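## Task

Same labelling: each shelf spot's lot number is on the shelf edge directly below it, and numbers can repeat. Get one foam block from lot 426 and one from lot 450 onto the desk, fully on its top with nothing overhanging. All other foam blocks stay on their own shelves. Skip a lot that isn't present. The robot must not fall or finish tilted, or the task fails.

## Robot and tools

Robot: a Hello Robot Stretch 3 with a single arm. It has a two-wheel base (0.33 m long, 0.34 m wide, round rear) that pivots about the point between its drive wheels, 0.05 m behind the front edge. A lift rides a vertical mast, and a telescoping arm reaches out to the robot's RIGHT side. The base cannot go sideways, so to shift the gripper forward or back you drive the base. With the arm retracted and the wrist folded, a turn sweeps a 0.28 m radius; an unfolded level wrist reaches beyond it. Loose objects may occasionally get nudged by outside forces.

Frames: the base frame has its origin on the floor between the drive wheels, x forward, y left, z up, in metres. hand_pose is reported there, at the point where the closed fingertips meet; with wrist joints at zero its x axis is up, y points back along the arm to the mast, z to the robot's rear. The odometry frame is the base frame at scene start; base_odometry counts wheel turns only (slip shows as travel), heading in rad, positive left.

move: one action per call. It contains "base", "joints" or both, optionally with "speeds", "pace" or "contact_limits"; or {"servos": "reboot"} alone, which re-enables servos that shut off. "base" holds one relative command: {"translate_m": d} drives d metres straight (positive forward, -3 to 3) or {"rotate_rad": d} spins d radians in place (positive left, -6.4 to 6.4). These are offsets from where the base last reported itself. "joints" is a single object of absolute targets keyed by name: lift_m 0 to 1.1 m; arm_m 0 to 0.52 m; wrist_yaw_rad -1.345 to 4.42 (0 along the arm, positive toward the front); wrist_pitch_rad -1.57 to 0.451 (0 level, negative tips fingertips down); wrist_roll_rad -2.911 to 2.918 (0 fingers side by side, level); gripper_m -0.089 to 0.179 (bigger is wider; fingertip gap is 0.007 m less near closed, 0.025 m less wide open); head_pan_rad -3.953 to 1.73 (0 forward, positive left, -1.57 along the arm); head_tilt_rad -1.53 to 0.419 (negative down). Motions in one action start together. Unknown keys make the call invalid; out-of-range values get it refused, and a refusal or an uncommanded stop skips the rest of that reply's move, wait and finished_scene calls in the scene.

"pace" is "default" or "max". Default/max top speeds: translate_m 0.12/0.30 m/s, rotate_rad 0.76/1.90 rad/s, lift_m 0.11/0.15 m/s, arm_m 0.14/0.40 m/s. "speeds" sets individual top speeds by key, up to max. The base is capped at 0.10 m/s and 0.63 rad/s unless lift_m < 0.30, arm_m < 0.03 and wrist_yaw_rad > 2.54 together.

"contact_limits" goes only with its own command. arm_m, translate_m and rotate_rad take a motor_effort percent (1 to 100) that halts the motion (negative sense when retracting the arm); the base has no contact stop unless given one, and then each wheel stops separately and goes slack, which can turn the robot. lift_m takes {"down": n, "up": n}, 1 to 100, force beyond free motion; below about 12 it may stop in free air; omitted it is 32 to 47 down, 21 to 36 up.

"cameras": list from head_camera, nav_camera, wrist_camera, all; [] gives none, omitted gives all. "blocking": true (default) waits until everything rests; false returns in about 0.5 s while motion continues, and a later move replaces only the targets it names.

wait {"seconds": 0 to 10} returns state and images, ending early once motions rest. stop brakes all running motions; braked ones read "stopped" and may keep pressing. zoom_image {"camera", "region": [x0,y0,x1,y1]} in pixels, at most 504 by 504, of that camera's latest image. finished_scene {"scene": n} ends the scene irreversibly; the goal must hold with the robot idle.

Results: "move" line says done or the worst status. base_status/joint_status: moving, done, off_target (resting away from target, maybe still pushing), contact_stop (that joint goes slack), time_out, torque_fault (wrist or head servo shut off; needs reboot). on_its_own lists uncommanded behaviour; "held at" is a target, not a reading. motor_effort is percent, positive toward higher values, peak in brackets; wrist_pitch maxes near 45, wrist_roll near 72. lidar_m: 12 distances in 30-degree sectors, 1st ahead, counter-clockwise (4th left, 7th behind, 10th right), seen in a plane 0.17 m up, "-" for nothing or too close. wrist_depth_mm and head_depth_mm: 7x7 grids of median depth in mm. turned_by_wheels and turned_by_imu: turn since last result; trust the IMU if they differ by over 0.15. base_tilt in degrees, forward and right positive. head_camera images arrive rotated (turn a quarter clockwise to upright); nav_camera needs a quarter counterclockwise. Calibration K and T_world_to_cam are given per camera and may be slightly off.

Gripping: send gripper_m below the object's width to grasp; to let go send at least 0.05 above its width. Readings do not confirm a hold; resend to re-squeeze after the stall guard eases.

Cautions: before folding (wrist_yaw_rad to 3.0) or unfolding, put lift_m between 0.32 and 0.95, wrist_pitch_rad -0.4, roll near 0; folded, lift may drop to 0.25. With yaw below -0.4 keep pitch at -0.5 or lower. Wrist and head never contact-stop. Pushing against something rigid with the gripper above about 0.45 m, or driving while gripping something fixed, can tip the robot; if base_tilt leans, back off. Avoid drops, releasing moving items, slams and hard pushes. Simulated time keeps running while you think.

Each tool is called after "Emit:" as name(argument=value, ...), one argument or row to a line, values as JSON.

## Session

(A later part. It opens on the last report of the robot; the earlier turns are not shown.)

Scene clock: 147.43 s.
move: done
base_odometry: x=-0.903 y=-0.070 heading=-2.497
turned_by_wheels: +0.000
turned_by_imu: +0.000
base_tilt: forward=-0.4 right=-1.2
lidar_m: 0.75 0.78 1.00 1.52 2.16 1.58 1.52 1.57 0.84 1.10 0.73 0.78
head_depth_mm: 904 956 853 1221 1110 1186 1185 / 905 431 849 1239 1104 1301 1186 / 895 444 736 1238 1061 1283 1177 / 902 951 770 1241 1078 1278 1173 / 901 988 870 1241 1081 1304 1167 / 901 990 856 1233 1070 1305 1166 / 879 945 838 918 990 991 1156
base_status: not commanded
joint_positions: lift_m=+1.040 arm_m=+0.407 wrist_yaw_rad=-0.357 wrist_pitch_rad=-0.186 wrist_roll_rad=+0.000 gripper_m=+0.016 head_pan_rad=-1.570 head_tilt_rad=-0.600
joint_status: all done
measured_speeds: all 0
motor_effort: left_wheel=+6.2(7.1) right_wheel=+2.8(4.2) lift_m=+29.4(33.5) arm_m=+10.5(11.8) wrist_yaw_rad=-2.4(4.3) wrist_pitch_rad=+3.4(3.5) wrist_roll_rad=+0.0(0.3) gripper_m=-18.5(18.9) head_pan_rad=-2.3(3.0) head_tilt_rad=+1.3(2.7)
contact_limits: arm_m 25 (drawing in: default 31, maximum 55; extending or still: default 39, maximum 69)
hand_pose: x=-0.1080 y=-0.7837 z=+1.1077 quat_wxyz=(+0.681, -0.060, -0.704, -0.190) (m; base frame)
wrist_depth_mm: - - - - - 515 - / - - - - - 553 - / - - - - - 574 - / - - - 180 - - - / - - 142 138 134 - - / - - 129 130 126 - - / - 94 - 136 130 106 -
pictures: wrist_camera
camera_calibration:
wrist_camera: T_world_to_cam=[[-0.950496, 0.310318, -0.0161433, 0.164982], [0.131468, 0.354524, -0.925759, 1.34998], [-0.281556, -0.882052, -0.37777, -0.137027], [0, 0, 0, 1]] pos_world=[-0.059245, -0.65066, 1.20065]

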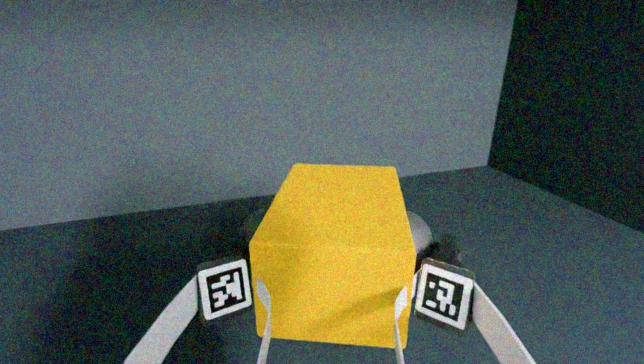

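Emit:
move(
  joints={"arm_m":0.005},
  cameras=["wrist_camera"],
)

Emit:
move(
  base={"rotate_rad":1.99},
  joints={"lift_m":0.85,"wrist_yaw_rad":0.3},
  cameras=["head_camera","nav_camera"],
)

Scene clock: 185.73 s.
move: done
base_odometry: x=-0.903 y=-0.070 heading=-2.497
turned_by_wheels: +0.000
turned_by_imu: +0.000
base_tilt: forward=-0.4 right=-1.2
lidar_m: 0.75 0.78 1.01 1.52 2.16 1.58 1.52 1.57 0.84 1.10 0.73 0.78
head_depth_mm: 902 998 1054 - - - - / 904 994 1052 - - - - / 903 990 977 - - - - / 904 995 887 1237 1085 - 1170 / 900 987 869 1231 1076 1304 1167 / 899 990 861 1232 1068 1291 1162 / 880 943 843 917 994 993 1153
base_status: not commanded
joint_positions: lift_m=+1.040 arm_m=+0.005 wrist_yaw_rad=-0.357 wrist_pitch_rad=-0.186 wrist_roll_rad=+0.000 gripper_m=+0.016 head_pan_rad=-1.570 head_tilt_rad=-0.600
joint_status: all done
measured_speeds: all 0
motor_effort: left_wheel=+6.6(7.3) right_wheel=+3.1(4.1) lift_m=+25.8(30.0) arm_m=-12.1(14.6) wrist_yaw_rad=-3.1(4.5) wrist_pitch_rad=+3.3(3.5) wrist_roll_rad=+0.2(0.4) gripper_m=-18.9(19.2) head_pan_rad=-2.0(2.5) head_tilt_rad=+1.1(2.1)
hand_pose: x=-0.1080 y=-0.3817 z=+1.1077 quat_wxyz=(+0.681, -0.060, -0.704, -0.190) (m; base frame)
wrist_depth_mm: - - - - - - - / - - - - 915 - - / - - - - - - - / - - - 180 - - - / - - 143 138 134 - - / - - 129 130 125 - - / - 102 - 137 132 106 -
pictures: wrist_camera
camera_calibration:
wrist_camera: T_world_to_cam=[[-0.950496, 0.310318, -0.0161433, 0.0402339], [0.131468, 0.354524, -0.925759, 1.20746], [-0.281556, -0.882052, -0.37777, 0.217558], [0, 0, 0, 1]] pos_world=[-0.059245, -0.24866, 1.20065]

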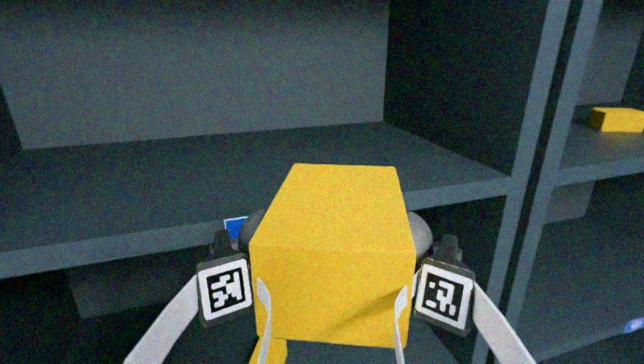

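Scene clock: 190.00 s.
move: done
base_odometry: x=-0.903 y=-0.070 heading=-0.507
turned_by_wheels: +1.990
turned_by_imu: +1.958
base_tilt: forward=-0.3 right=-1.2
lidar_m: 2.49 1.64 1.51 1.53 1.01 1.11 0.73 0.81 0.75 0.76 0.97 1.01
head_depth_mm: 584 634 693 764 850 961 1050 / 606 659 724 803 895 1021 - / 629 687 757 846 950 1087 1233 / 654 720 793 889 999 307 299 / 683 748 834 940 505 365 317 / 715 793 890 1015 1172 1355 1219 / 765 852 956 1098 1282 1410 1212
base_status: done
joint_positions: lift_m=+0.850 arm_m=+0.005 wrist_yaw_rad=+0.298 wrist_pitch_rad=-0.186 wrist_roll_rad=+0.000 gripper_m=+0.016 head_pan_rad=-1.570 head_tilt_rad=-0.600
joint_status: all done
measured_speeds: all 0
motor_effort: left_wheel=-8.6(13.4) right_wheel=+8.6(11.9) lift_m=+25.0(27.0) arm_m=-10.3(12.4) wrist_yaw_rad=+1.6(6.0) wrist_pitch_rad=+3.3(3.5) wrist_roll_rad=+0.1(0.3) gripper_m=-18.7(19.0) head_pan_rad=-1.5(2.4) head_tilt_rad=+0.6(1.7)
hand_pose: x=+0.0510 y=-0.3865 z=+0.9177 quat_wxyz=(+0.706, +0.169, -0.686, +0.039) (m; base frame)
wrist_depth_mm: - - - - - - - / - - - - - - - / - - - - - - - / - - - 180 - - - / - - 154 139 134 - - / - - 129 130 126 - - / - 102 - 138 130 107 -
pictures: head_camera (sideways), nav_camera (sideways)
camera_calibration:
head_camera: T_world_to_cam=[[-0.0467018, 0.519899, -0.85295, 1.12549], [0.997496, -0.0211325, -0.0674971, 0.0813625], [-0.0531166, -0.853966, -0.51761, 0.629499], [0, 0, 0, 1]] pos_world=[0.00484035, -0.0458493, 1.29131]
nav_camera: T_world_to_cam=[[0.0174638, -0.542465, 0.839897, -1.04988], [-0.99979, -0.0184598, 0.0088658, 0.0447853], [0.010695, -0.839876, -0.542673, 0.659438], [0, 0, 0, 1]] pos_world=[0.0560582, -0.0148504, 1.23925]

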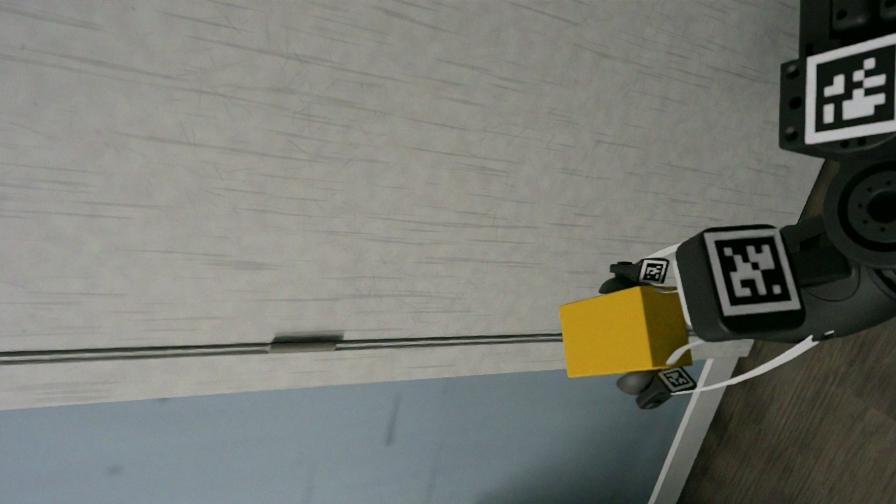

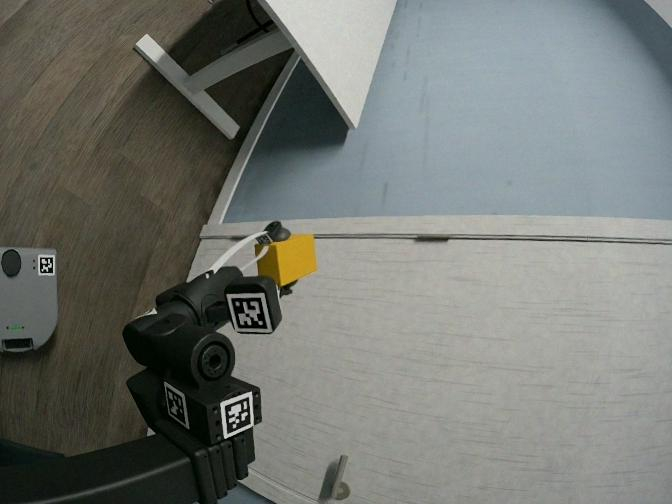

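Emit:
move(
  base={"translate_m":1.13},
  joints={"head_tilt_rad":-0.75,"wrist_yaw_rad":0.0},
  cameras=[],
)

Emit:
move(
  base={"rotate_rad":-0.42},
  cameras=["head_camera","wrist_camera"],
)

Scene clock: 210.00 s.
move: done
base_odometry: x=+0.084 y=-0.619 heading=-0.507
turned_by_wheels: +0.000
turned_by_imu: +0.000
base_tilt: forward=-0.4 right=-1.3
lidar_m: 1.78 1.18 1.08 1.10 1.37 1.69 1.85 1.29 0.71 0.83 0.73 2.58
head_depth_mm: 960 1066 1150 905 722 648 - / 999 1107 1181 898 719 - - / 1034 1160 1183 890 480 373 - / 1082 1207 1174 885 315 328 - / 1122 1269 1157 875 702 1322 1147 / 1178 1339 1146 867 740 1288 1140 / 1222 1388 1131 862 1438 1313 1131
base_status: done
joint_positions: lift_m=+0.850 arm_m=+0.005 wrist_yaw_rad=+0.003 wrist_pitch_rad=-0.186 wrist_roll_rad=+0.000 gripper_m=+0.016 head_pan_rad=-1.570 head_tilt_rad=-0.750
joint_status: all done
measured_speeds: all 0
motor_effort: left_wheel=+1.2(8.3) right_wheel=+9.0(13.7) lift_m=+28.1(30.2) arm_m=-10.2(13.0) wrist_yaw_rad=-2.5(5.8) wrist_pitch_rad=+3.3(3.5) wrist_roll_rad=+0.1(0.3) gripper_m=-18.4(19.1) head_pan_rad=-0.8(2.1) head_tilt_rad=-5.9(8.2)
hand_pose: x=-0.0208 y=-0.3973 z=+0.9177 quat_wxyz=(+0.705, +0.067, -0.704, -0.065) (m; base frame)
wrist_depth_mm: - - - - - - - / - - - - - - - / - - - - - - - / - - - 179 - - - / - - 143 138 134 - - / - - 129 130 126 - - / - 94 - 136 130 106 -
pictures: none
No camera images: "cameras" was empty.

Scene clock: 211.77 s.
move: done
base_odometry: x=+0.084 y=-0.619 heading=-0.927
turned_by_wheels: -0.420
turned_by_imu: -0.414
base_tilt: forward=-0.4 right=-1.2
lidar_m: 2.58 1.57 1.13 1.08 1.12 1.51 1.69 1.71 1.25 0.71 0.73 1.02
head_depth_mm: 1000 1124 1291 1490 1637 1456 - / 999 1124 1291 1511 1574 - - / 995 1120 1216 889 481 373 - / 996 1119 1170 883 315 329 - / 993 1117 1155 873 683 1275 1146 / 985 1116 1146 867 697 1258 1137 / 988 1113 1129 859 694 1247 1135
base_status: done
joint_positions: lift_m=+0.850 arm_m=+0.005 wrist_yaw_rad=+0.002 wrist_pitch_rad=-0.186 wrist_roll_rad=+0.000 gripper_m=+0.016 head_pan_rad=-1.570 head_tilt_rad=-0.750
joint_status: not commanded
measured_speeds: all 0
motor_effort: left_wheel=+8.2(12.3) right_wheel=-10.2(13.0) lift_m=+28.2(29.0) arm_m=-11.1(11.2) wrist_yaw_rad=-2.4(4.0) wrist_pitch_rad=+3.4(3.5) wrist_roll_rad=+0.0(0.3) gripper_m=-18.4(19.1) head_pan_rad=-0.9(1.3) head_tilt_rad=-5.4(6.7)
hand_pose: x=-0.0209 y=-0.3973 z=+0.9177 quat_wxyz=(+0.704, +0.067, -0.704, -0.065) (m; base frame)
wrist_depth_mm: - - - - - - - / - - - - - - - / - - - - - - - / - - - 179 - - - / - - 143 139 144 - - / - - 129 130 126 - - / - 95 - 135 130 - -
pictures: head_camera (sideways), wrist_camera
camera_calibration:
head_camera: T_world_to_cam=[[-0.0467824, 0.641767, -0.765471, 1.01148], [0.997487, -0.010809, -0.0700244, 0.0846411], [-0.0532134, -0.766823, -0.639649, 0.788309], [0, 0, 0, 1]] pos_world=[0.00483983, -0.0437273, 1.28443]
wrist_camera: T_world_to_cam=[[-0.998889, -0.044281, -0.0161437, -0.0169694], [-0.00180125, 0.378136, -0.925748, 1.03224], [0.0470975, -0.924691, -0.377795, 0.14646], [0, 0, 0, 1]] pos_world=[-0.0219891, -0.255648, 1.01065]

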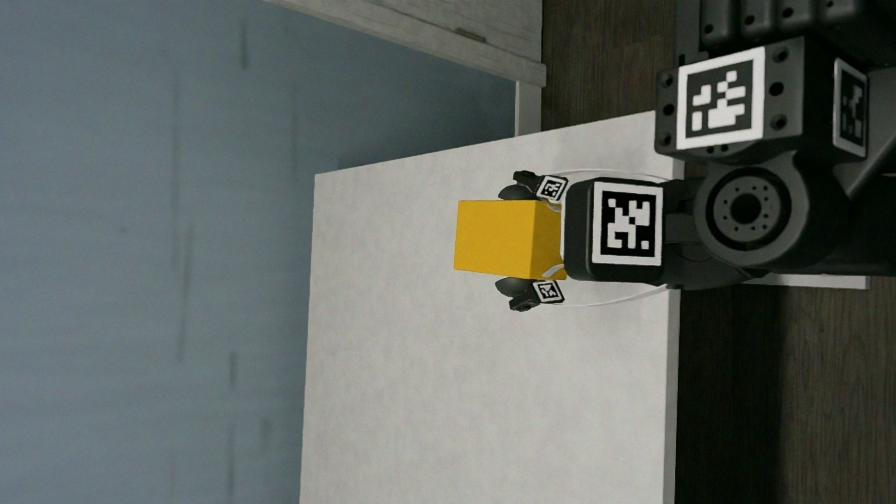

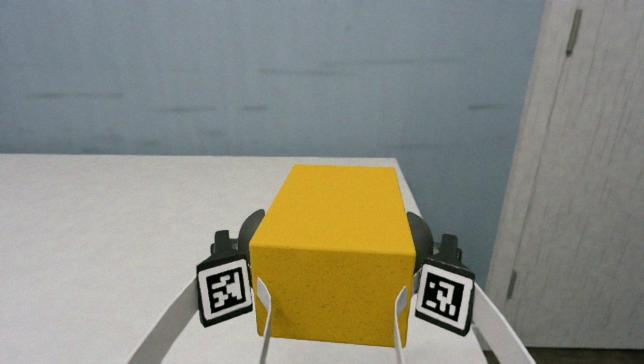

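Emit:
move(
  base={"translate_m":0.12},
  joints={"arm_m":0.25},
  contact_limits={"arm_m":25},
  cameras=[],
)

Emit:
move(
  joints={"lift_m":0.695},
  contact_limits={"lift_m":{"down":14}},
  cameras=["head_camera"],
)

Emit:
move(
  joints={"lift_m":0.674},
  contact_limits={"lift_m":{"down":13}},
  speeds={"lift_m":0.02},
  cameras=["head_camera","wrist_camera"],
)

Scene clock: 224.50 s.
move: done
base_odometry: x=+0.156 y=-0.715 heading=-0.927
turned_by_wheels: +0.000
turned_by_imu: +0.000
base_tilt: forward=-0.3 right=-1.2
lidar_m: 2.46 1.57 1.13 1.09 1.12 1.51 1.81 1.71 1.25 0.73 0.65 1.29
head_depth_mm: 998 1124 1290 1447 296 - - / 995 1124 1210 377 659 1287 1164 / 995 1115 1184 413 695 1266 1134 / 992 1118 1167 447 692 1267 1145 / 993 1111 1156 874 705 1263 1142 / 986 1111 1145 869 700 1261 1132 / 986 1107 1128 861 695 1224 1135
base_status: done
joint_positions: lift_m=+0.850 arm_m=+0.250 wrist_yaw_rad=+0.002 wrist_pitch_rad=-0.186 wrist_roll_rad=+0.000 gripper_m=+0.016 head_pan_rad=-1.570 head_tilt_rad=-0.750
joint_status: all done
measured_speeds: all 0
motor_effort: left_wheel=+2.6(11.6) right_wheel=+6.2(8.9) lift_m=+27.7(28.6) arm_m=+12.4(15.2) wrist_yaw_rad=-2.2(4.1) wrist_pitch_rad=+3.4(3.5) wrist_roll_rad=+0.0(0.3) gripper_m=-18.7(19.0) head_pan_rad=-0.4(1.3) head_tilt_rad=-4.7(6.0)
contact_limits: arm_m 25 (drawing in: default 31, maximum 55; extending or still: default 39, maximum 69)
hand_pose: x=-0.0209 y=-0.6423 z=+0.9177 quat_wxyz=(+0.704, +0.067, -0.704, -0.065) (m; base frame)
wrist_depth_mm: - - - - - - - / - - - - - - - / - - - - - - - / - - - 180 - - - / - - 142 138 133 - - / - - 129 130 126 - - / - 94 - 135 130 106 -
pictures: none
No camera images: "cameras" was empty.

Scene clock: 226.73 s.
move: done
base_odometry: x=+0.156 y=-0.715 heading=-0.927
turned_by_wheels: +0.000
turned_by_imu: +0.000
base_tilt: forward=-0.2 right=-1.5
lidar_m: 2.47 1.58 1.13 1.09 1.12 1.52 1.81 1.71 1.25 0.73 0.65 1.29
head_depth_mm: 994 1126 1287 1477 746 1266 1118 / 1000 1122 1235 900 662 395 339 / 996 1115 1182 889 509 1261 1134 / 991 1119 1169 796 545 1270 1155 / 991 1117 1160 878 704 1263 1141 / 992 1112 1146 870 699 1258 1140 / 988 1111 1130 862 694 1228 1135
base_status: not commanded
joint_positions: lift_m=+0.695 arm_m=+0.250 wrist_yaw_rad=+0.002 wrist_pitch_rad=-0.186 wrist_roll_rad=+0.000 gripper_m=+0.016 head_pan_rad=-1.570 head_tilt_rad=-0.750
joint_status: all done
measured_speeds: all 0
motor_effort: left_wheel=+3.2(3.5) right_wheel=+6.6(7.6) lift_m=+24.7(27.4) arm_m=+12.4(13.1) wrist_yaw_rad=-1.8(4.1) wrist_pitch_rad=+3.4(3.5) wrist_roll_rad=+0.1(0.3) gripper_m=-18.9(18.9) head_pan_rad=-0.1(0.9) head_tilt_rad=-3.9(5.5)
contact_limits: arm_m 25 (drawing in: default 31, maximum 55; extending or still: default 39, maximum 69); lift_m down 14 (down: maximum 72; up: maximum 65)
hand_pose: x=-0.0209 y=-0.6423 z=+0.7627 quat_wxyz=(+0.704, +0.067, -0.704, -0.065) (m; base frame)
wrist_depth_mm: - - - - - - - / - - - - - - - / - - - - - - - / - - - 180 - - - / - - 143 138 134 - - / - - 129 130 125 - - / - 95 - 135 131 106 -
pictures: head_camera (sideways)
camera_calibration:
head_camera: T_world_to_cam=[[-0.0467824, 0.641767, -0.765471, 1.01148], [0.997487, -0.010809, -0.0700244, 0.0846411], [-0.0532134, -0.766823, -0.639649, 0.788309], [0, 0, 0, 1]] pos_world=[0.00483983, -0.0437273, 1.28443]

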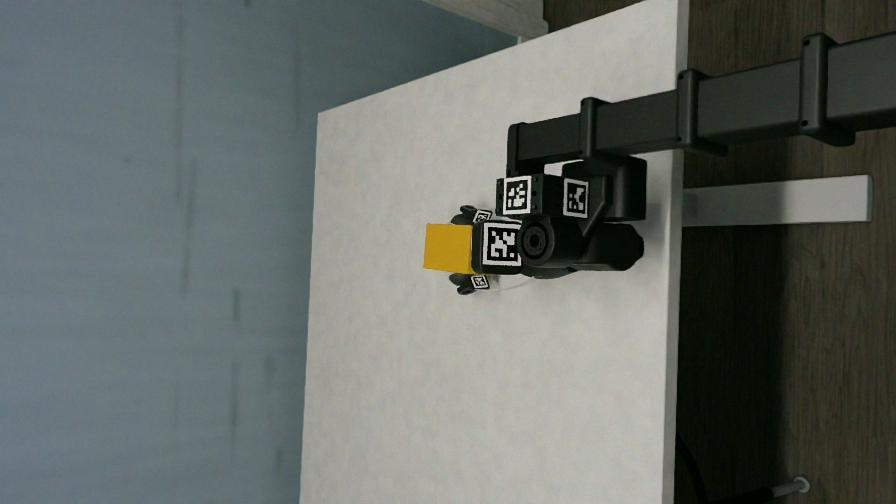

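Scene clock: 228.17 s.
move: done
base_odometry: x=+0.156 y=-0.715 heading=-0.927
turned_by_wheels: +0.000
turned_by_imu: +0.000
base_tilt: forward=-0.3 right=-1.2
lidar_m: 2.46 1.58 1.14 1.09 1.12 1.52 1.81 1.71 1.25 0.73 0.65 1.29
head_depth_mm: 999 1126 1294 1484 745 1270 1166 / 991 1122 1237 895 700 410 358 / 994 1119 1186 886 526 1244 1132 / 989 1123 1167 813 560 1270 1149 / 992 1116 1158 878 704 1274 1145 / 990 1112 1143 864 697 1265 1139 / 987 1111 1132 861 695 1229 1129
base_status: not commanded
joint_positions: lift_m=+0.674 arm_m=+0.250 wrist_yaw_rad=+0.002 wrist_pitch_rad=-0.186 wrist_roll_rad=+0.000 gripper_m=+0.016 head_pan_rad=-1.570 head_tilt_rad=-0.750
joint_status: all done
measured_speeds: all 0
motor_effort: left_wheel=+2.7(3.4) right_wheel=+7.1(7.4) lift_m=+23.6(26.3) arm_m=+10.8(12.0) wrist_yaw_rad=-1.6(3.8) wrist_pitch_rad=+3.4(3.5) wrist_roll_rad=+0.0(0.3) gripper_m=-18.8(18.8) head_pan_rad=-0.5(0.7) head_tilt_rad=-4.5(5.3)
contact_limits: arm_m 25 (drawing in: default 31, maximum 55; extending or still: default 39, maximum 69); lift_m down 13 (down: maximum 72; up: maximum 65)
hand_pose: x=-0.0209 y=-0.6423 z=+0.7417 quat_wxyz=(+0.704, +0.067, -0.704, -0.065) (m; base frame)
wrist_depth_mm: - - - - - - - / - - - - - - - / - - - - - - - / - - - 180 - - - / - - 143 138 134 - - / - - 129 130 126 - - / - 94 - 136 130 106 -
pictures: head_camera (sideways), wrist_camera
camera_calibration:
head_camera: T_world_to_cam=[[-0.0467824, 0.641767, -0.765471, 1.01148], [0.997487, -0.010809, -0.0700244, 0.0846411], [-0.0532134, -0.766823, -0.639649, 0.788309], [0, 0, 0, 1]] pos_world=[0.00483983, -0.0437273, 1.28443]
wrist_camera: T_world_to_cam=[[-0.998894, -0.0441513, -0.0161995, -0.030548], [-0.00170065, 0.37814, -0.925747, 0.961955], [0.0469986, -0.924695, -0.377797, -0.146584], [0, 0, 0, 1]] pos_world=[-0.021989, -0.500648, 0.834652]

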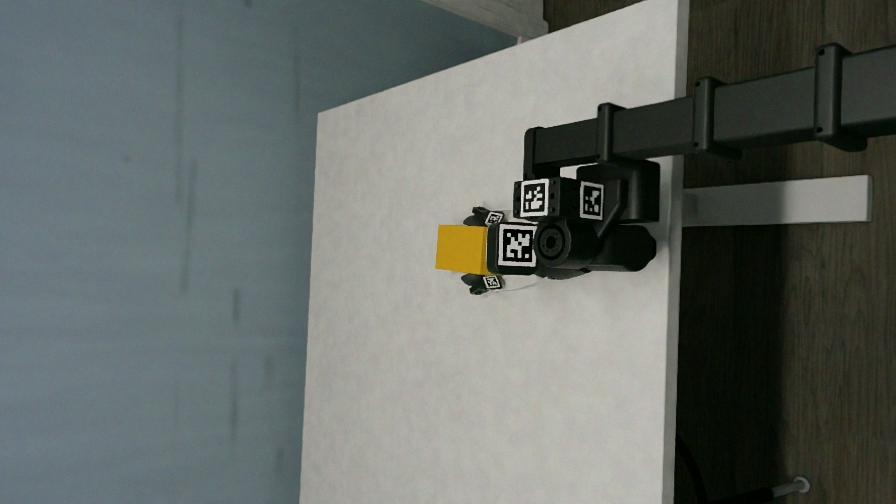

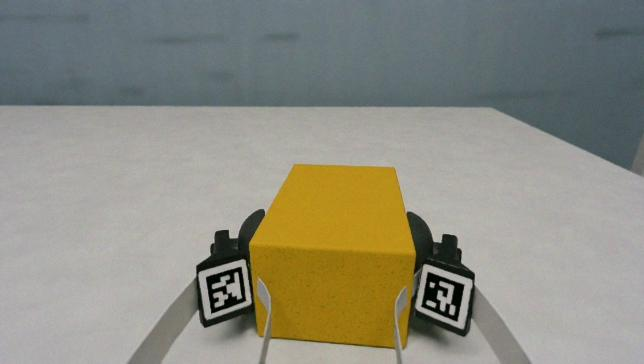

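Emit:
move(
  joints={"lift_m":0.655},
  contact_limits={"lift_m":{"down":13}},
  speeds={"lift_m":0.015},
  cameras=["head_camera","wrist_camera"],
)

Scene clock: 234.17 s.
move: contact_stop
base_odometry: x=+0.156 y=-0.715 heading=-0.927
turned_by_wheels: +0.000
turned_by_imu: +0.000
base_tilt: forward=-0.4 right=-1.4
lidar_m: 2.46 1.58 1.14 1.09 1.12 1.51 1.81 1.71 1.25 0.73 0.65 1.29
head_depth_mm: 999 1128 1289 1484 743 1265 1171 / 995 1122 1232 897 701 440 362 / 992 1122 1182 889 532 1243 1130 / 986 1122 1174 813 568 1273 1150 / 993 1109 1161 874 702 1272 1146 / 988 1110 1146 871 701 1263 1142 / 987 1116 1133 860 694 1228 1132
base_status: not commanded
joint_positions: lift_m=+0.663 arm_m=+0.250 wrist_yaw_rad=+0.002 wrist_pitch_rad=-0.145 wrist_roll_rad=+0.000 gripper_m=+0.016 head_pan_rad=-1.570 head_tilt_rad=-0.750
joint_status: lift_m contact_stop (moved -0.011 of -0.019)
measured_speeds: translate_m=+0.000 rotate_rad=+0.000 lift_m=+0.001 arm_m=+0.000 wrist_yaw_rad=+0.000 wrist_pitch_rad=+0.000 wrist_roll_rad=+0.000 head_pan_rad=+0.000 head_tilt_rad=+0.000
on_its_own: lift_m is slack since a contact_stop (your +0.655 is given up)
motor_effort: left_wheel=+3.0(3.8) right_wheel=+6.1(7.2) lift_m=+25.6(26.0) arm_m=+9.2(10.3) wrist_yaw_rad=-2.0(4.0) wrist_pitch_rad=-4.2(8.8) wrist_roll_rad=+0.0(0.3) gripper_m=-18.4(19.1) head_pan_rad=-0.1(0.7) head_tilt_rad=-3.6(5.0)
contact_limits: arm_m 25 (drawing in: default 31, maximum 55; extending or still: default 39, maximum 69); lift_m down 13 (down: maximum 72; up: maximum 65)
hand_pose: x=-0.0209 y=-0.6451 z=+0.7413 quat_wxyz=(+0.706, +0.052, -0.705, -0.051) (m; base frame)
wrist_depth_mm: - - - - - - - / - - - - - - - / - - - - - - - / - - - 182 - - - / - - 142 139 134 - - / - - 129 130 125 - - / - 94 - 136 130 106 -
pictures: head_camera (sideways), wrist_camera
camera_calibration:
head_camera: T_world_to_cam=[[-0.0467824, 0.641767, -0.765471, 1.01148], [0.997487, -0.010809, -0.0700244, 0.0846411], [-0.0532134, -0.766823, -0.639649, 0.788309], [0, 0, 0, 1]] pos_world=[0.00483983, -0.0437273, 1.28443]
wrist_camera: T_world_to_cam=[[-0.998894, -0.0447443, -0.0144639, -0.0323417], [-0.00159784, 0.339705, -0.940531, 0.948861], [0.0469969, -0.939467, -0.3394, -0.187262], [0, 0, 0, 1]] pos_world=[-0.0219891, -0.499706, 0.828408]

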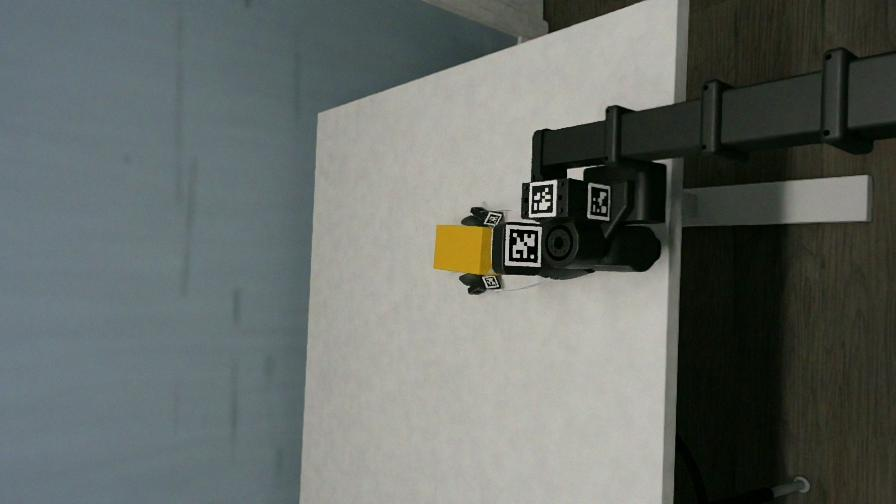

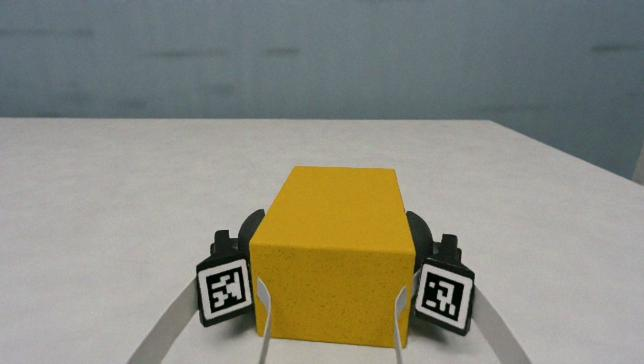

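Seated. Hold lift slightly up and release.

Emit:
move(
  joints={"lift_m":0.668},
  cameras=[],
)

Emit:
move(
  joints={"gripper_m":0.179},
  cameras=[],
)

Emit:
move(
  joints={"lift_m":0.79},
  cameras=["wrist_camera"],
)

Emit:
move(
  joints={"arm_m":0.005,"gripper_m":0.037,"wrist_pitch_rad":-0.4},
  cameras=["head_camera"],
)

Emit:
move(
  joints={"wrist_yaw_rad":3.0,"head_pan_rad":0,"head_tilt_rad":-0.3},
  cameras=[],
)

Emit:
move(
  joints={"lift_m":0.28},
  cameras=["head_camera","nav_camera"],
)

Scene clock: 247.63 s.
move: done
base_odometry: x=+0.156 y=-0.715 heading=-0.927
turned_by_wheels: +0.000
turned_by_imu: +0.000
base_tilt: forward=-0.3 right=-1.3
lidar_m: 2.46 1.58 1.13 1.09 1.12 1.51 1.81 1.71 1.25 0.73 0.65 1.28
head_depth_mm: 998 1122 1289 1479 744 1265 1169 / 997 1123 1227 902 702 435 361 / 995 1117 1183 891 531 1250 1129 / 990 1118 1164 814 563 1271 1150 / 991 1114 1157 879 703 1270 1137 / 985 1106 1140 866 699 1261 1140 / 984 1108 1133 860 695 1228 1132
base_status: not commanded
joint_positions: lift_m=+0.668 arm_m=+0.250 wrist_yaw_rad=+0.002 wrist_pitch_rad=-0.163 wrist_roll_rad=+0.000 gripper_m=+0.016 head_pan_rad=-1.570 head_tilt_rad=-0.750
joint_status: all done
measured_speeds: all 0
motor_effort: left_wheel=+3.1(3.4) right_wheel=+5.8(6.1) lift_m=+29.2(29.6) arm_m=+7.5(8.5) wrist_yaw_rad=-2.5(3.7) wrist_pitch_rad=-1.0(4.1) wrist_roll_rad=-0.1(0.3) gripper_m=-18.4(18.8) head_pan_rad=+0.4(0.6) head_tilt_rad=-2.9(3.8)
contact_limits: arm_m 25 (drawing in: default 31, maximum 55; extending or still: default 39, maximum 69)
hand_pose: x=-0.0209 y=-0.6439 z=+0.7414 quat_wxyz=(+0.705, +0.059, -0.704, -0.057) (m; base frame)
wrist_depth_mm: - - - - - - - / - - - - - - - / - - - - - - - / - - - 180 - - - / - - 142 138 134 - - / - - 129 130 126 - - / - 94 - 136 131 106 -
pictures: none
No camera images: "cameras" was empty.

Scene clock: 249.80 s.
move: done
base_odometry: x=+0.156 y=-0.715 heading=-0.927
turned_by_wheels: +0.000
turned_by_imu: +0.000
base_tilt: forward=-0.4 right=-1.3
lidar_m: 2.46 1.58 1.13 1.09 1.12 1.51 1.81 1.71 1.25 0.73 0.65 1.28
head_depth_mm: 997 1128 1291 1478 743 1272 1160 / 995 1124 1231 898 701 435 362 / 999 1117 1183 893 531 1245 1133 / 994 1115 1170 855 563 1277 1151 / 988 1117 1156 876 704 1267 1141 / 990 1107 1144 865 700 1263 1137 / 989 1105 1134 862 692 1230 1133
base_status: not commanded
joint_positions: lift_m=+0.668 arm_m=+0.250 wrist_yaw_rad=+0.002 wrist_pitch_rad=-0.174 wrist_roll_rad=+0.000 gripper_m=+0.179 head_pan_rad=-1.570 head_tilt_rad=-0.750
joint_status: all done
measured_speeds: all 0
motor_effort: left_wheel=+2.6(3.6) right_wheel=+5.5(6.3) lift_m=+22.8(29.3) arm_m=+6.4(8.1) wrist_yaw_rad=-2.2(3.7) wrist_pitch_rad=+1.3(1.3) wrist_roll_rad=-0.1(0.2) gripper_m=+0.8(83.7) head_pan_rad=+0.4(1.0) head_tilt_rad=-3.3(4.0)
contact_limits: arm_m 25 (drawing in: default 31, maximum 55; extending or still: default 39, maximum 69)
hand_pose: x=-0.0209 y=-0.6432 z=+0.7386 quat_wxyz=(+0.705, +0.063, -0.704, -0.061) (m; base frame)
wrist_depth_mm: - - - - - - - / - - - - - - - / - - - - - - - / - - - 173 161 - - / - 143 - 133 125 - - / - 126 - 132 129 - - / - - - 137 - - 105
pictures: none
No camera images: "cameras" was empty.

Scene clock: 251.73 s.
move: done
base_odometry: x=+0.156 y=-0.715 heading=-0.927
turned_by_wheels: +0.000
turned_by_imu: +0.000
base_tilt: forward=-0.2 right=-1.1
lidar_m: 2.46 1.57 1.14 1.09 1.12 1.51 1.81 1.71 1.25 0.73 0.65 1.29
head_depth_mm: 1000 1134 1292 1482 742 304 - / 996 1116 1223 462 367 332 1134 / 992 1117 1183 454 474 1274 1134 / 992 1121 1171 539 654 1278 1141 / 993 1117 1157 843 702 1270 1143 / 994 1116 1148 869 699 1266 1139 / 989 1107 1130 857 695 1226 1132
base_status: not commanded
joint_positions: lift_m=+0.790 arm_m=+0.250 wrist_yaw_rad=+0.002 wrist_pitch_rad=-0.179 wrist_roll_rad=+0.000 gripper_m=+0.179 head_pan_rad=-1.570 head_tilt_rad=-0.750
joint_status: all done
measured_speeds: all 0
motor_effort: left_wheel=+3.0(3.6) right_wheel=+6.0(6.5) lift_m=+27.9(32.1) arm_m=+5.7(6.9) wrist_yaw_rad=-3.0(3.9) wrist_pitch_rad=+2.2(2.3) wrist_roll_rad=-0.1(0.5) gripper_m=+0.9(1.0) head_pan_rad=+0.3(0.9) head_tilt_rad=-2.0(3.5)
contact_limits: arm_m 25 (drawing in: default 31, maximum 55; extending or still: default 39, maximum 69)
hand_pose: x=-0.0209 y=-0.6428 z=+0.8593 quat_wxyz=(+0.705, +0.064, -0.704, -0.063) (m; base frame)
wrist_depth_mm: - - - - - - - / - - - - - - - / - - - - - - - / - - - - - - - / - 142 - - - - - / - 126 - - - - - / - - - - - - 105
pictures: wrist_camera
camera_calibration:
wrist_camera: T_world_to_cam=[[-0.998898, -0.0441616, -0.0158719, -0.0289681], [-0.00169398, 0.371937, -0.928256, 1.06932], [0.0468966, -0.927207, -0.371602, -0.109515], [0, 0, 0, 1]] pos_world=[-0.0219889, -0.500541, 0.951445]

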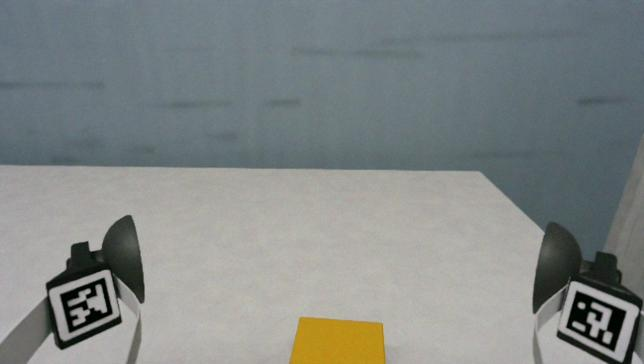

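Scene clock: 254.77 s.
move: done
base_odometry: x=+0.156 y=-0.715 heading=-0.927
turned_by_wheels: +0.000
turned_by_imu: +0.000
base_tilt: forward=-0.3 right=-1.1
lidar_m: 2.47 1.58 1.14 1.09 1.12 1.51 1.81 1.71 1.25 0.73 0.65 1.29
head_depth_mm: 996 1125 1292 1477 743 1295 - / 996 1124 1233 898 718 1293 - / 993 1122 1190 887 713 641 - / 991 1118 1169 857 708 367 370 / 992 1115 1157 876 705 1260 1137 / 989 1108 1143 869 699 1266 1136 / 993 1111 1127 860 693 1230 1134
base_status: not commanded
joint_positions: lift_m=+0.790 arm_m=+0.005 wrist_yaw_rad=+0.002 wrist_pitch_rad=-0.413 wrist_roll_rad=+0.000 gripper_m=+0.037 head_pan_rad=-1.570 head_tilt_rad=-0.750
joint_status: all done
measured_speeds: all 0
motor_effort: left_wheel=+2.8(3.6) right_wheel=+5.4(6.4) lift_m=+25.3(28.6) arm_m=-12.1(14.1) wrist_yaw_rad=-1.4(3.9) wrist_pitch_rad=+1.8(4.0) wrist_roll_rad=+0.0(0.3) gripper_m=+0.5(83.3) head_pan_rad=+0.1(1.2) head_tilt_rad=-2.3(3.2)
hand_pose: x=-0.0210 y=-0.3750 z=+0.8039 quat_wxyz=(+0.693, +0.146, -0.692, -0.144) (m; base frame)
wrist_depth_mm: - - - - - - - / - - - - - - - / - - - 393 - - - / - - - - - - - / - - - 149 152 - - / - - 126 - 126 - - / 932 - 117 - - - -
pictures: head_camera (sideways)
camera_calibration:
head_camera: T_world_to_cam=[[-0.0467824, 0.641767, -0.765471, 1.01148], [0.997487, -0.010809, -0.0700244, 0.0846411], [-0.0532134, -0.766823, -0.639649, 0.788309], [0, 0, 0, 1]] pos_world=[0.00483983, -0.0437273, 1.28443]

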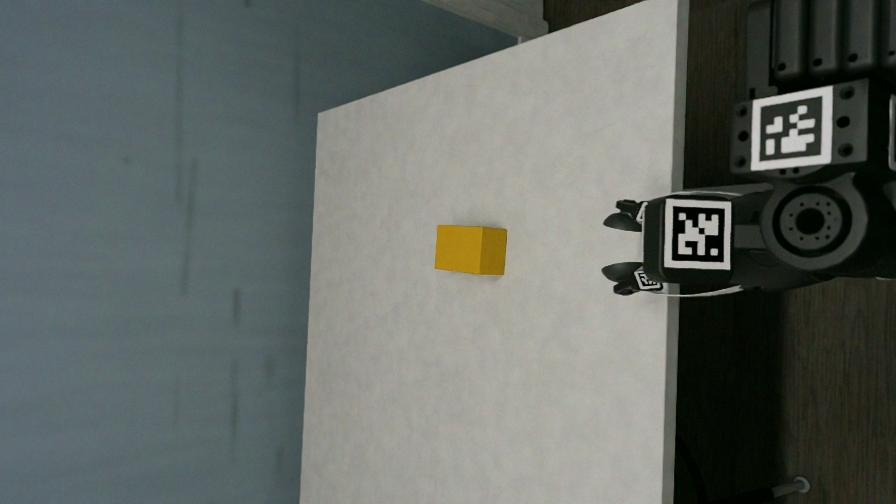

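Scene clock: 257.27 s.
move: done
base_odometry: x=+0.156 y=-0.715 heading=-0.927
turned_by_wheels: +0.000
turned_by_imu: +0.000
base_tilt: forward=-0.4 right=-1.3
lidar_m: 2.47 1.58 1.14 1.09 1.12 1.51 1.81 1.71 1.25 0.73 0.65 1.29
head_depth_mm: 2152 2256 2366 2481 2552 1820 1570 / 2143 2246 2376 2481 2587 2032 1564 / 2160 2275 2336 2488 2598 2031 1551 / 2141 2222 2340 2455 2566 2000 1547 / 2133 2226 2347 2462 2562 1992 1540 / 2126 2214 2297 2458 2500 1998 1522 / 2112 2202 2309 2455 2538 1965 1518
base_status: not commanded
joint_positions: lift_m=+0.790 arm_m=+0.005 wrist_yaw_rad=+2.997 wrist_pitch_rad=-0.413 wrist_roll_rad=+0.000 gripper_m=+0.037 head_pan_rad=+0.005 head_tilt_rad=-0.297
joint_status: all done
measured_speeds: all 0
motor_effort: left_wheel=+3.2(3.7) right_wheel=+5.6(6.7) lift_m=+28.8(29.6) arm_m=-11.7(13.1) wrist_yaw_rad=+3.0(5.4) wrist_pitch_rad=+1.8(2.0) wrist_roll_rad=+0.1(0.3) gripper_m=+0.5(0.8) head_pan_rad=-3.0(6.1) head_tilt_rad=-4.1(7.5)
hand_pose: x=+0.0112 y=+0.0728 z=+0.8039 quat_wxyz=(+0.195, +0.700, +0.095, +0.680) (m; base frame)
wrist_depth_mm: - 142 - - - - - / - 151 - - - - - / - 165 - - - - - / - 188 225 - - - - / - - 211 - - - - / - - 127 - 129 - - / 996 - 268 968 944 972 969
pictures: none
No camera images: "cameras" was empty.

Scene clock: 262.73 s.
move: done
base_odometry: x=+0.156 y=-0.715 heading=-0.927
turned_by_wheels: +0.000
turned_by_imu: +0.000
base_tilt: forward=-0.3 right=-1.2
lidar_m: 2.46 1.57 1.13 1.09 1.12 1.52 1.81 1.71 1.25 0.73 0.65 1.29
head_depth_mm: 2156 2262 2387 2506 2574 1799 1569 / 2156 2266 2371 2454 2592 2021 1549 / 2151 2241 2386 2472 2602 2006 1546 / 2125 2228 2351 2460 2583 2011 1534 / 2120 2227 2327 2435 2546 1985 1536 / 2118 2229 2333 2447 2515 1980 1520 / 2129 2214 2327 2434 2558 1967 1523
base_status: not commanded
joint_positions: lift_m=+0.280 arm_m=+0.005 wrist_yaw_rad=+2.997 wrist_pitch_rad=-0.413 wrist_roll_rad=+0.000 gripper_m=+0.037 head_pan_rad=+0.000 head_tilt_rad=-0.300
joint_status: all done
measured_speeds: all 0
motor_effort: left_wheel=+3.0(3.6) right_wheel=+5.7(6.5) lift_m=+23.6(29.2) arm_m=-8.2(12.0) wrist_yaw_rad=+2.2(3.4) wrist_pitch_rad=+2.0(2.1) wrist_roll_rad=-0.1(0.5) gripper_m=-0.1(1.0) head_pan_rad=-3.0(3.8) head_tilt_rad=-3.1(4.3)
hand_pose: x=+0.0111 y=+0.0727 z=+0.2937 quat_wxyz=(+0.195, +0.700, +0.095, +0.680) (m; base frame)
wrist_depth_mm: - 141 - - - - - / - 151 - - - - - / 956 166 875 902 885 878 878 / 732 191 226 713 718 704 691 / 604 582 212 577 567 581 580 / 510 506 127 300 129 498 498 / 281 281 259 272 425 434 425
pictures: head_camera (sideways), nav_camera (sideways)
camera_calibration:
head_camera: T_world_to_cam=[[-0.244793, -0.0462674, -0.968471, 1.27747], [0.0408202, 0.997483, -0.0579713, 0.0748921], [0.968716, -0.0537242, -0.242289, 0.265029], [0, 0, 0, 1]] pos_world=[0.0529198, -0.00136006, 1.30574]
nav_camera: T_world_to_cam=[[0.270173, 0.0170567, 0.962661, -1.21163], [0.0143322, -0.999804, 0.0136925, 0.0322163], [0.962705, 0.0100977, -0.270365, 0.299239], [0, 0, 0, 1]] pos_world=[0.0388093, 0.0498547, 1.24685]

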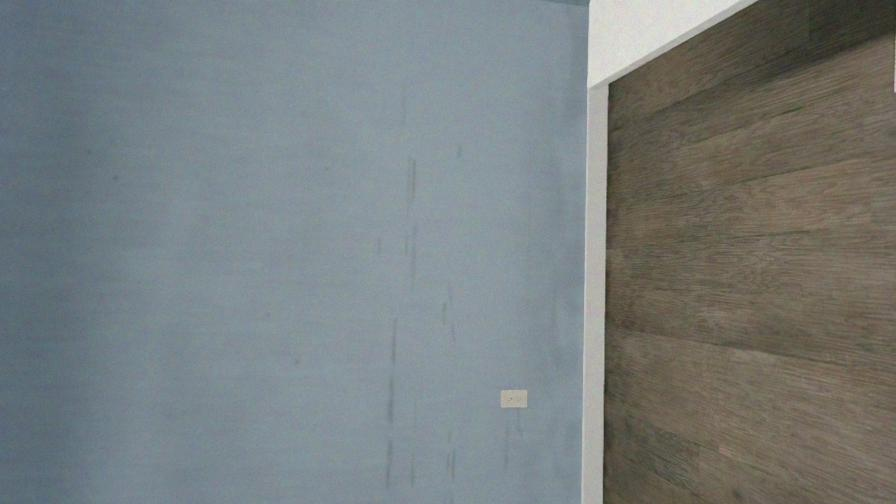

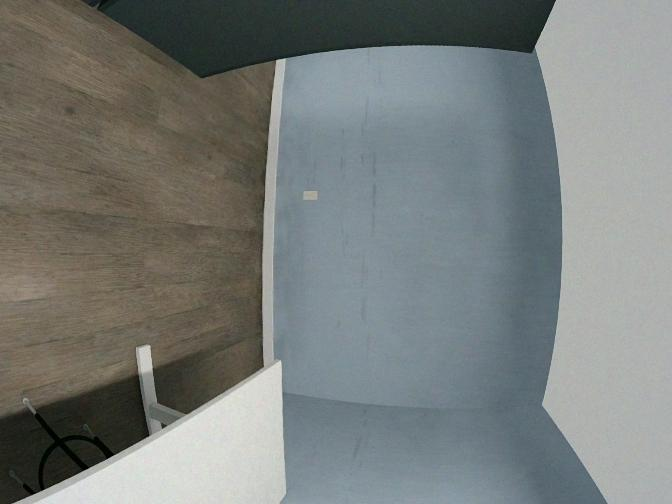

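Emit:
move(
  base={"translate_m":1.9},
  pace="max",
  cameras=[],
)

Emit:
move(
  base={"rotate_rad":1.571},
  joints={"head_pan_rad":0.5,"head_tilt_rad":-0.2},
  cameras=["head_camera","nav_camera"],
)

Scene clock: 281.70 s.
move: done
base_odometry: x=+1.297 y=-2.235 heading=-0.927
turned_by_wheels: +0.000
turned_by_imu: +0.001
base_tilt: forward=-0.3 right=-1.1
lidar_m: 0.58 0.60 0.81 2.12 1.39 1.57 3.69 1.06 1.10 1.16 0.84 0.61
head_depth_mm: 482 505 530 558 590 623 663 / 479 503 527 556 586 619 658 / 477 500 524 552 585 616 654 / 476 498 523 549 580 616 653 / 475 497 521 548 579 610 648 / 473 494 518 545 576 609 646 / 471 493 516 544 573 607 642
base_status: done
joint_positions: lift_m=+0.280 arm_m=+0.005 wrist_yaw_rad=+2.998 wrist_pitch_rad=-0.413 wrist_roll_rad=+0.000 gripper_m=+0.037 head_pan_rad=+0.000 head_tilt_rad=-0.301
joint_status: not commanded
measured_speeds: all 0
motor_effort: left_wheel=+0.6(14.4) right_wheel=+6.3(14.3) lift_m=+27.0(27.5) arm_m=-2.0(6.9) wrist_yaw_rad=+1.0(3.0) wrist_pitch_rad=+2.1(2.1) wrist_roll_rad=+0.1(0.3) gripper_m=+0.1(1.2) head_pan_rad=-2.7(3.8) head_tilt_rad=+2.7(3.3)
hand_pose: x=+0.0110 y=+0.0727 z=+0.2937 quat_wxyz=(+0.195, +0.700, +0.095, +0.680) (m; base frame)
wrist_depth_mm: - 141 - - - - - / - 152 - - - - - / 930 166 856 895 894 845 - / 719 191 224 710 710 698 673 / 601 582 212 574 566 583 580 / 514 510 127 301 129 494 495 / 280 280 262 272 423 433 431
pictures: none
No camera images: "cameras" was empty.

Scene clock: 285.07 s.
move: done
base_odometry: x=+1.297 y=-2.235 heading=+0.644
turned_by_wheels: +1.571
turned_by_imu: +1.545
base_tilt: forward=-0.3 right=-1.1
lidar_m: 2.01 1.21 1.55 3.67 1.06 1.08 1.16 0.86 0.61 0.58 0.60 0.80
head_depth_mm: 2237 2311 2339 2440 2450 2381 1746 / 2223 2393 2427 2514 2590 2362 1744 / 1123 1165 1223 1302 1377 1476 1551 / 1125 1141 1175 1207 1236 1276 1306 / 1192 1205 1245 1273 1310 1354 1398 / 1273 1274 1317 1357 1396 1443 1489 / 2060 1361 1403 1449 1495 1546 1566
base_status: done
joint_positions: lift_m=+0.280 arm_m=+0.005 wrist_yaw_rad=+2.998 wrist_pitch_rad=-0.413 wrist_roll_rad=+0.000 gripper_m=+0.037 head_pan_rad=+0.501 head_tilt_rad=-0.200
joint_status: all done
measured_speeds: all 0
motor_effort: left_wheel=-8.0(12.7) right_wheel=+8.8(12.5) lift_m=+28.4(28.8) arm_m=-9.1(9.1) wrist_yaw_rad=+1.5(3.0) wrist_pitch_rad=+2.0(2.2) wrist_roll_rad=+0.1(0.3) gripper_m=+0.3(0.9) head_pan_rad=-3.1(6.0) head_tilt_rad=+6.0(9.3)
hand_pose: x=+0.0110 y=+0.0727 z=+0.2937 quat_wxyz=(+0.195, +0.700, +0.095, +0.680) (m; base frame)
wrist_depth_mm: - 141 - - - - - / - 152 - - - - - / - 166 877 907 896 886 872 / 730 190 224 718 705 706 699 / 600 577 210 571 563 583 569 / 510 511 127 302 129 497 494 / 281 280 262 270 424 430 429
pictures: head_camera (sideways), nav_camera (sideways)
camera_calibration:
head_camera: T_world_to_cam=[[-0.106546, -0.111071, -0.988085, 1.30232], [-0.438113, 0.897319, -0.0536258, 0.0721236], [0.892583, 0.427179, -0.144267, 0.137895], [0, 0, 0, 1]] pos_world=[0.0472724, 0.021026, 1.31056]
nav_camera: T_world_to_cam=[[0.14323, 0.0978649, 0.984839, -1.23977], [0.491277, -0.870873, 0.0150912, 0.0275373], [0.859146, 0.481667, -0.172814, 0.172849], [0, 0, 0, 1]] pos_world=[0.015541, 0.0620558, 1.25043]

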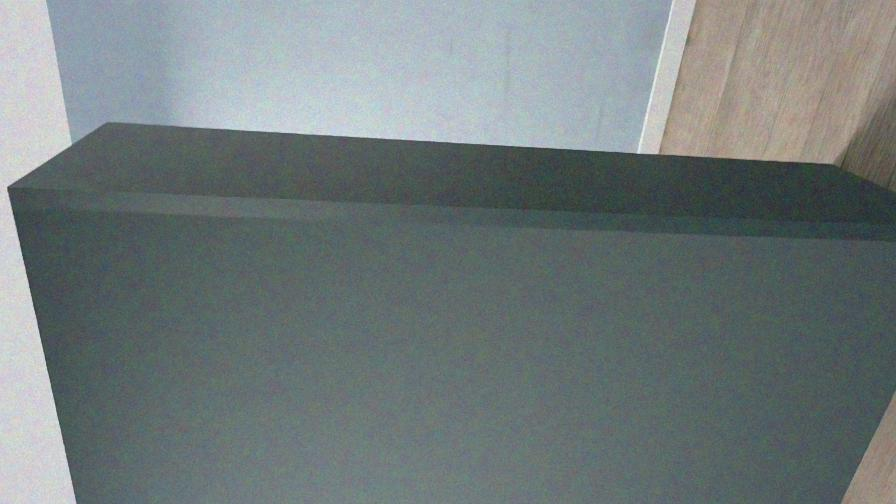

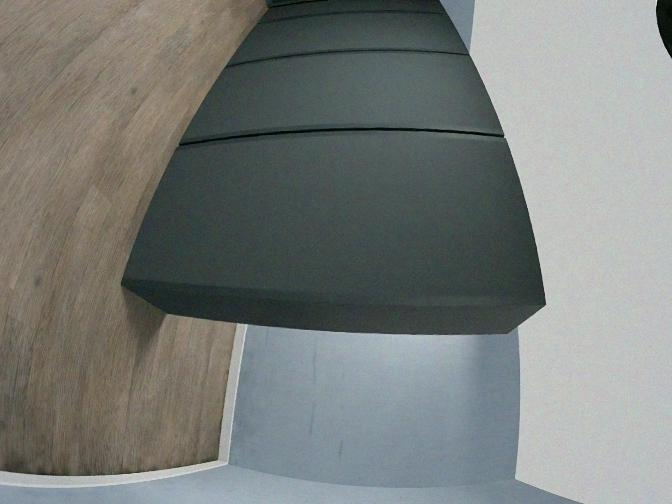

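Emit:
move(
  base={"translate_m":1.97},
  pace="max",
  cameras=[],
)

Emit:
move(
  base={"rotate_rad":-1.571},
  joints={"head_pan_rad":-2.8,"head_tilt_rad":-0.3},
  cameras=["head_camera","nav_camera"],
)

Scene clock: 325.10 s.
move: done
base_odometry: x=+2.873 y=-1.053 heading=+0.643
turned_by_wheels: +0.000
turned_by_imu: +0.002
base_tilt: forward=-0.3 right=-1.2
lidar_m: 0.63 0.65 0.87 2.22 0.62 0.68 2.32 0.76 0.55 0.52 0.53 0.67
head_depth_mm: 529 542 553 565 580 592 609 / 554 566 580 595 610 625 640 / 580 596 610 625 642 662 677 / 610 627 642 660 677 699 719 / 645 662 679 698 721 742 764 / 682 703 720 743 766 795 819 / 722 746 768 792 819 851 880
base_status: done
joint_positions: lift_m=+0.280 arm_m=+0.005 wrist_yaw_rad=+2.998 wrist_pitch_rad=-0.413 wrist_roll_rad=+0.000 gripper_m=+0.037 head_pan_rad=+0.500 head_tilt_rad=-0.200
joint_status: not commanded
measured_speeds: all 0
motor_effort: left_wheel=-2.0(9.7) right_wheel=+7.3(17.4) lift_m=+25.1(29.3) arm_m=-6.6(12.8) wrist_yaw_rad=+2.2(3.1) wrist_pitch_rad=+2.0(2.2) wrist_roll_rad=+0.0(0.3) gripper_m=+0.6(1.0) head_pan_rad=-2.1(3.5) head_tilt_rad=+5.1(6.3)
hand_pose: x=+0.0110 y=+0.0727 z=+0.2937 quat_wxyz=(+0.195, +0.700, +0.095, +0.680) (m; base frame)
wrist_depth_mm: - 141 - - - - - / - 151 - - - - - / - 166 864 912 875 830 716 / - 188 225 708 711 704 674 / 595 586 212 573 565 582 580 / 510 505 127 299 129 500 496 / 280 281 260 272 430 432 430
pictures: none
No camera images: "cameras" was empty.

Scene clock: 328.47 s.
move: done
base_odometry: x=+2.873 y=-1.053 heading=-0.927
turned_by_wheels: -1.571
turned_by_imu: -1.545
base_tilt: forward=-0.2 right=-1.3
lidar_m: 0.52 0.54 0.66 0.63 0.66 0.89 2.33 0.62 0.70 2.17 0.75 0.54
head_depth_mm: 3040 3661 3781 - 2947 2051 1555 / 3023 3671 3910 - 2955 2018 1556 / 1839 2123 2222 2351 2434 2017 1551 / 1247 1292 1372 1436 1522 1627 1505 / 1293 1318 1413 1275 1525 1244 1406 / 1330 888 1464 1250 866 1161 935 / 1189 551 565 587 618 651 687
base_status: done
joint_positions: lift_m=+0.280 arm_m=+0.005 wrist_yaw_rad=+2.998 wrist_pitch_rad=-0.413 wrist_roll_rad=+0.000 gripper_m=+0.037 head_pan_rad=-2.805 head_tilt_rad=-0.300
joint_status: all done
measured_speeds: all 0
motor_effort: left_wheel=+7.8(12.1) right_wheel=-9.4(13.3) lift_m=+25.1(26.1) arm_m=-12.4(12.7) wrist_yaw_rad=+1.2(3.1) wrist_pitch_rad=+2.1(2.1) wrist_roll_rad=-0.1(0.3) gripper_m=+0.1(0.9) head_pan_rad=+3.2(5.6) head_tilt_rad=-3.1(7.4)
hand_pose: x=+0.0110 y=+0.0727 z=+0.2937 quat_wxyz=(+0.195, +0.700, +0.095, +0.680) (m; base frame)
wrist_depth_mm: - 141 - - - - - / - 152 - - - - - / - 166 172 - - - - / 695 188 219 719 707 710 - / 603 577 212 565 564 578 558 / 510 509 127 302 129 500 493 / 283 280 261 273 426 437 431
pictures: head_camera (sideways), nav_camera (sideways)
camera_calibration:
head_camera: T_world_to_cam=[[0.215713, 0.124615, -0.968473, 1.27467], [0.291305, -0.954871, -0.0579806, 0.0733022], [-0.931992, -0.269614, -0.242279, 0.276565], [0, 0, 0, 1]] pos_world=[-0.0385608, -0.0142831, 1.30574]
nav_camera: T_world_to_cam=[[-0.249338, -0.105435, 0.96266, -1.20845], [-0.344107, 0.938831, 0.013698, 0.0344174], [-0.905219, -0.327842, -0.270367, 0.310685], [0, 0, 0, 1]] pos_world=[-0.00823062, -0.0578688, 1.24685]

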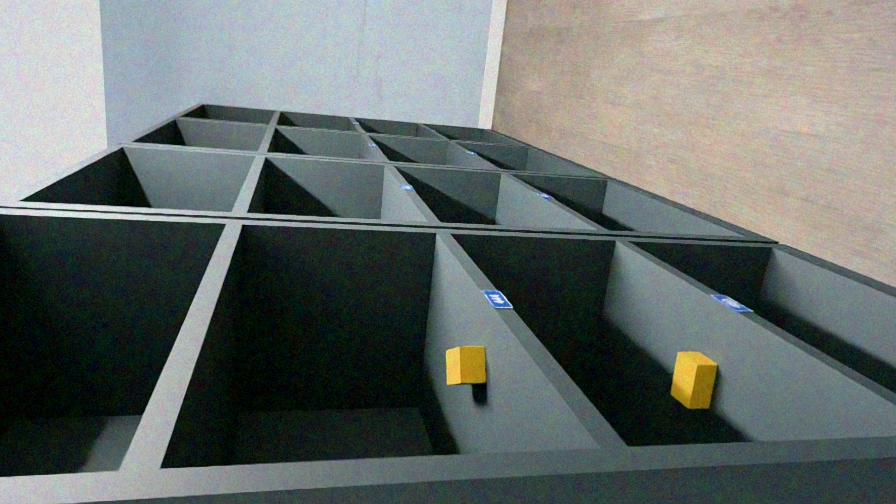

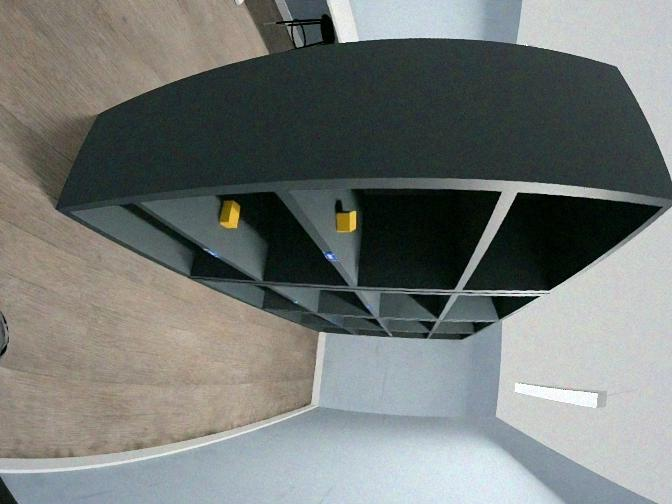

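Emit:
zoom_image(
  camera="head_camera",
  region=[460, 270, 560, 330],
)

Emit:
zoom_image(
  camera="head_camera",
  region=[700, 270, 780, 330],
)

Emit:
zoom_image(
  camera="head_camera",
  region=[350, 110, 560, 210],
)

Scaled by 5.040 from the camera's 896x504 image, which has a finer 1280x720 frame.

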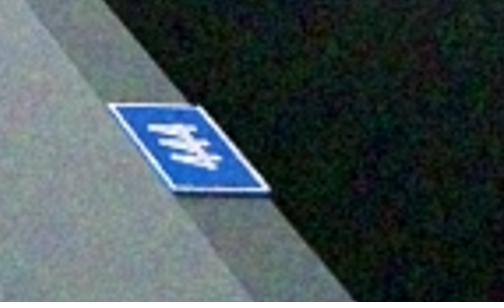

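Scaled by 6.300 from the camera's 896x504 image, which has a finer 1280x720 frame.

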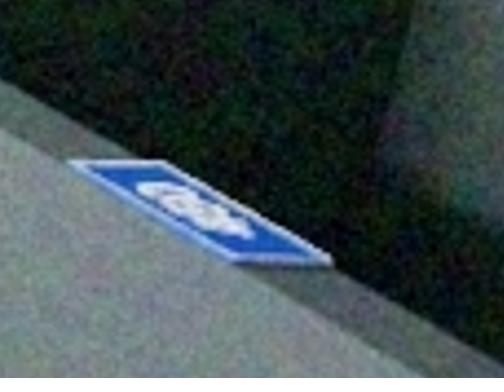

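Scaled by 2.400 from the camera's 896x504 image, which has a finer 1280x720 frame.

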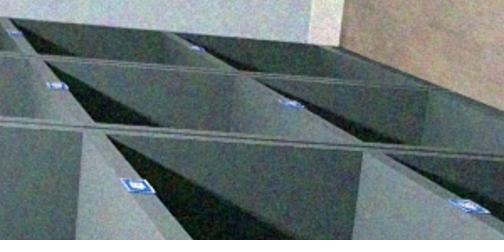

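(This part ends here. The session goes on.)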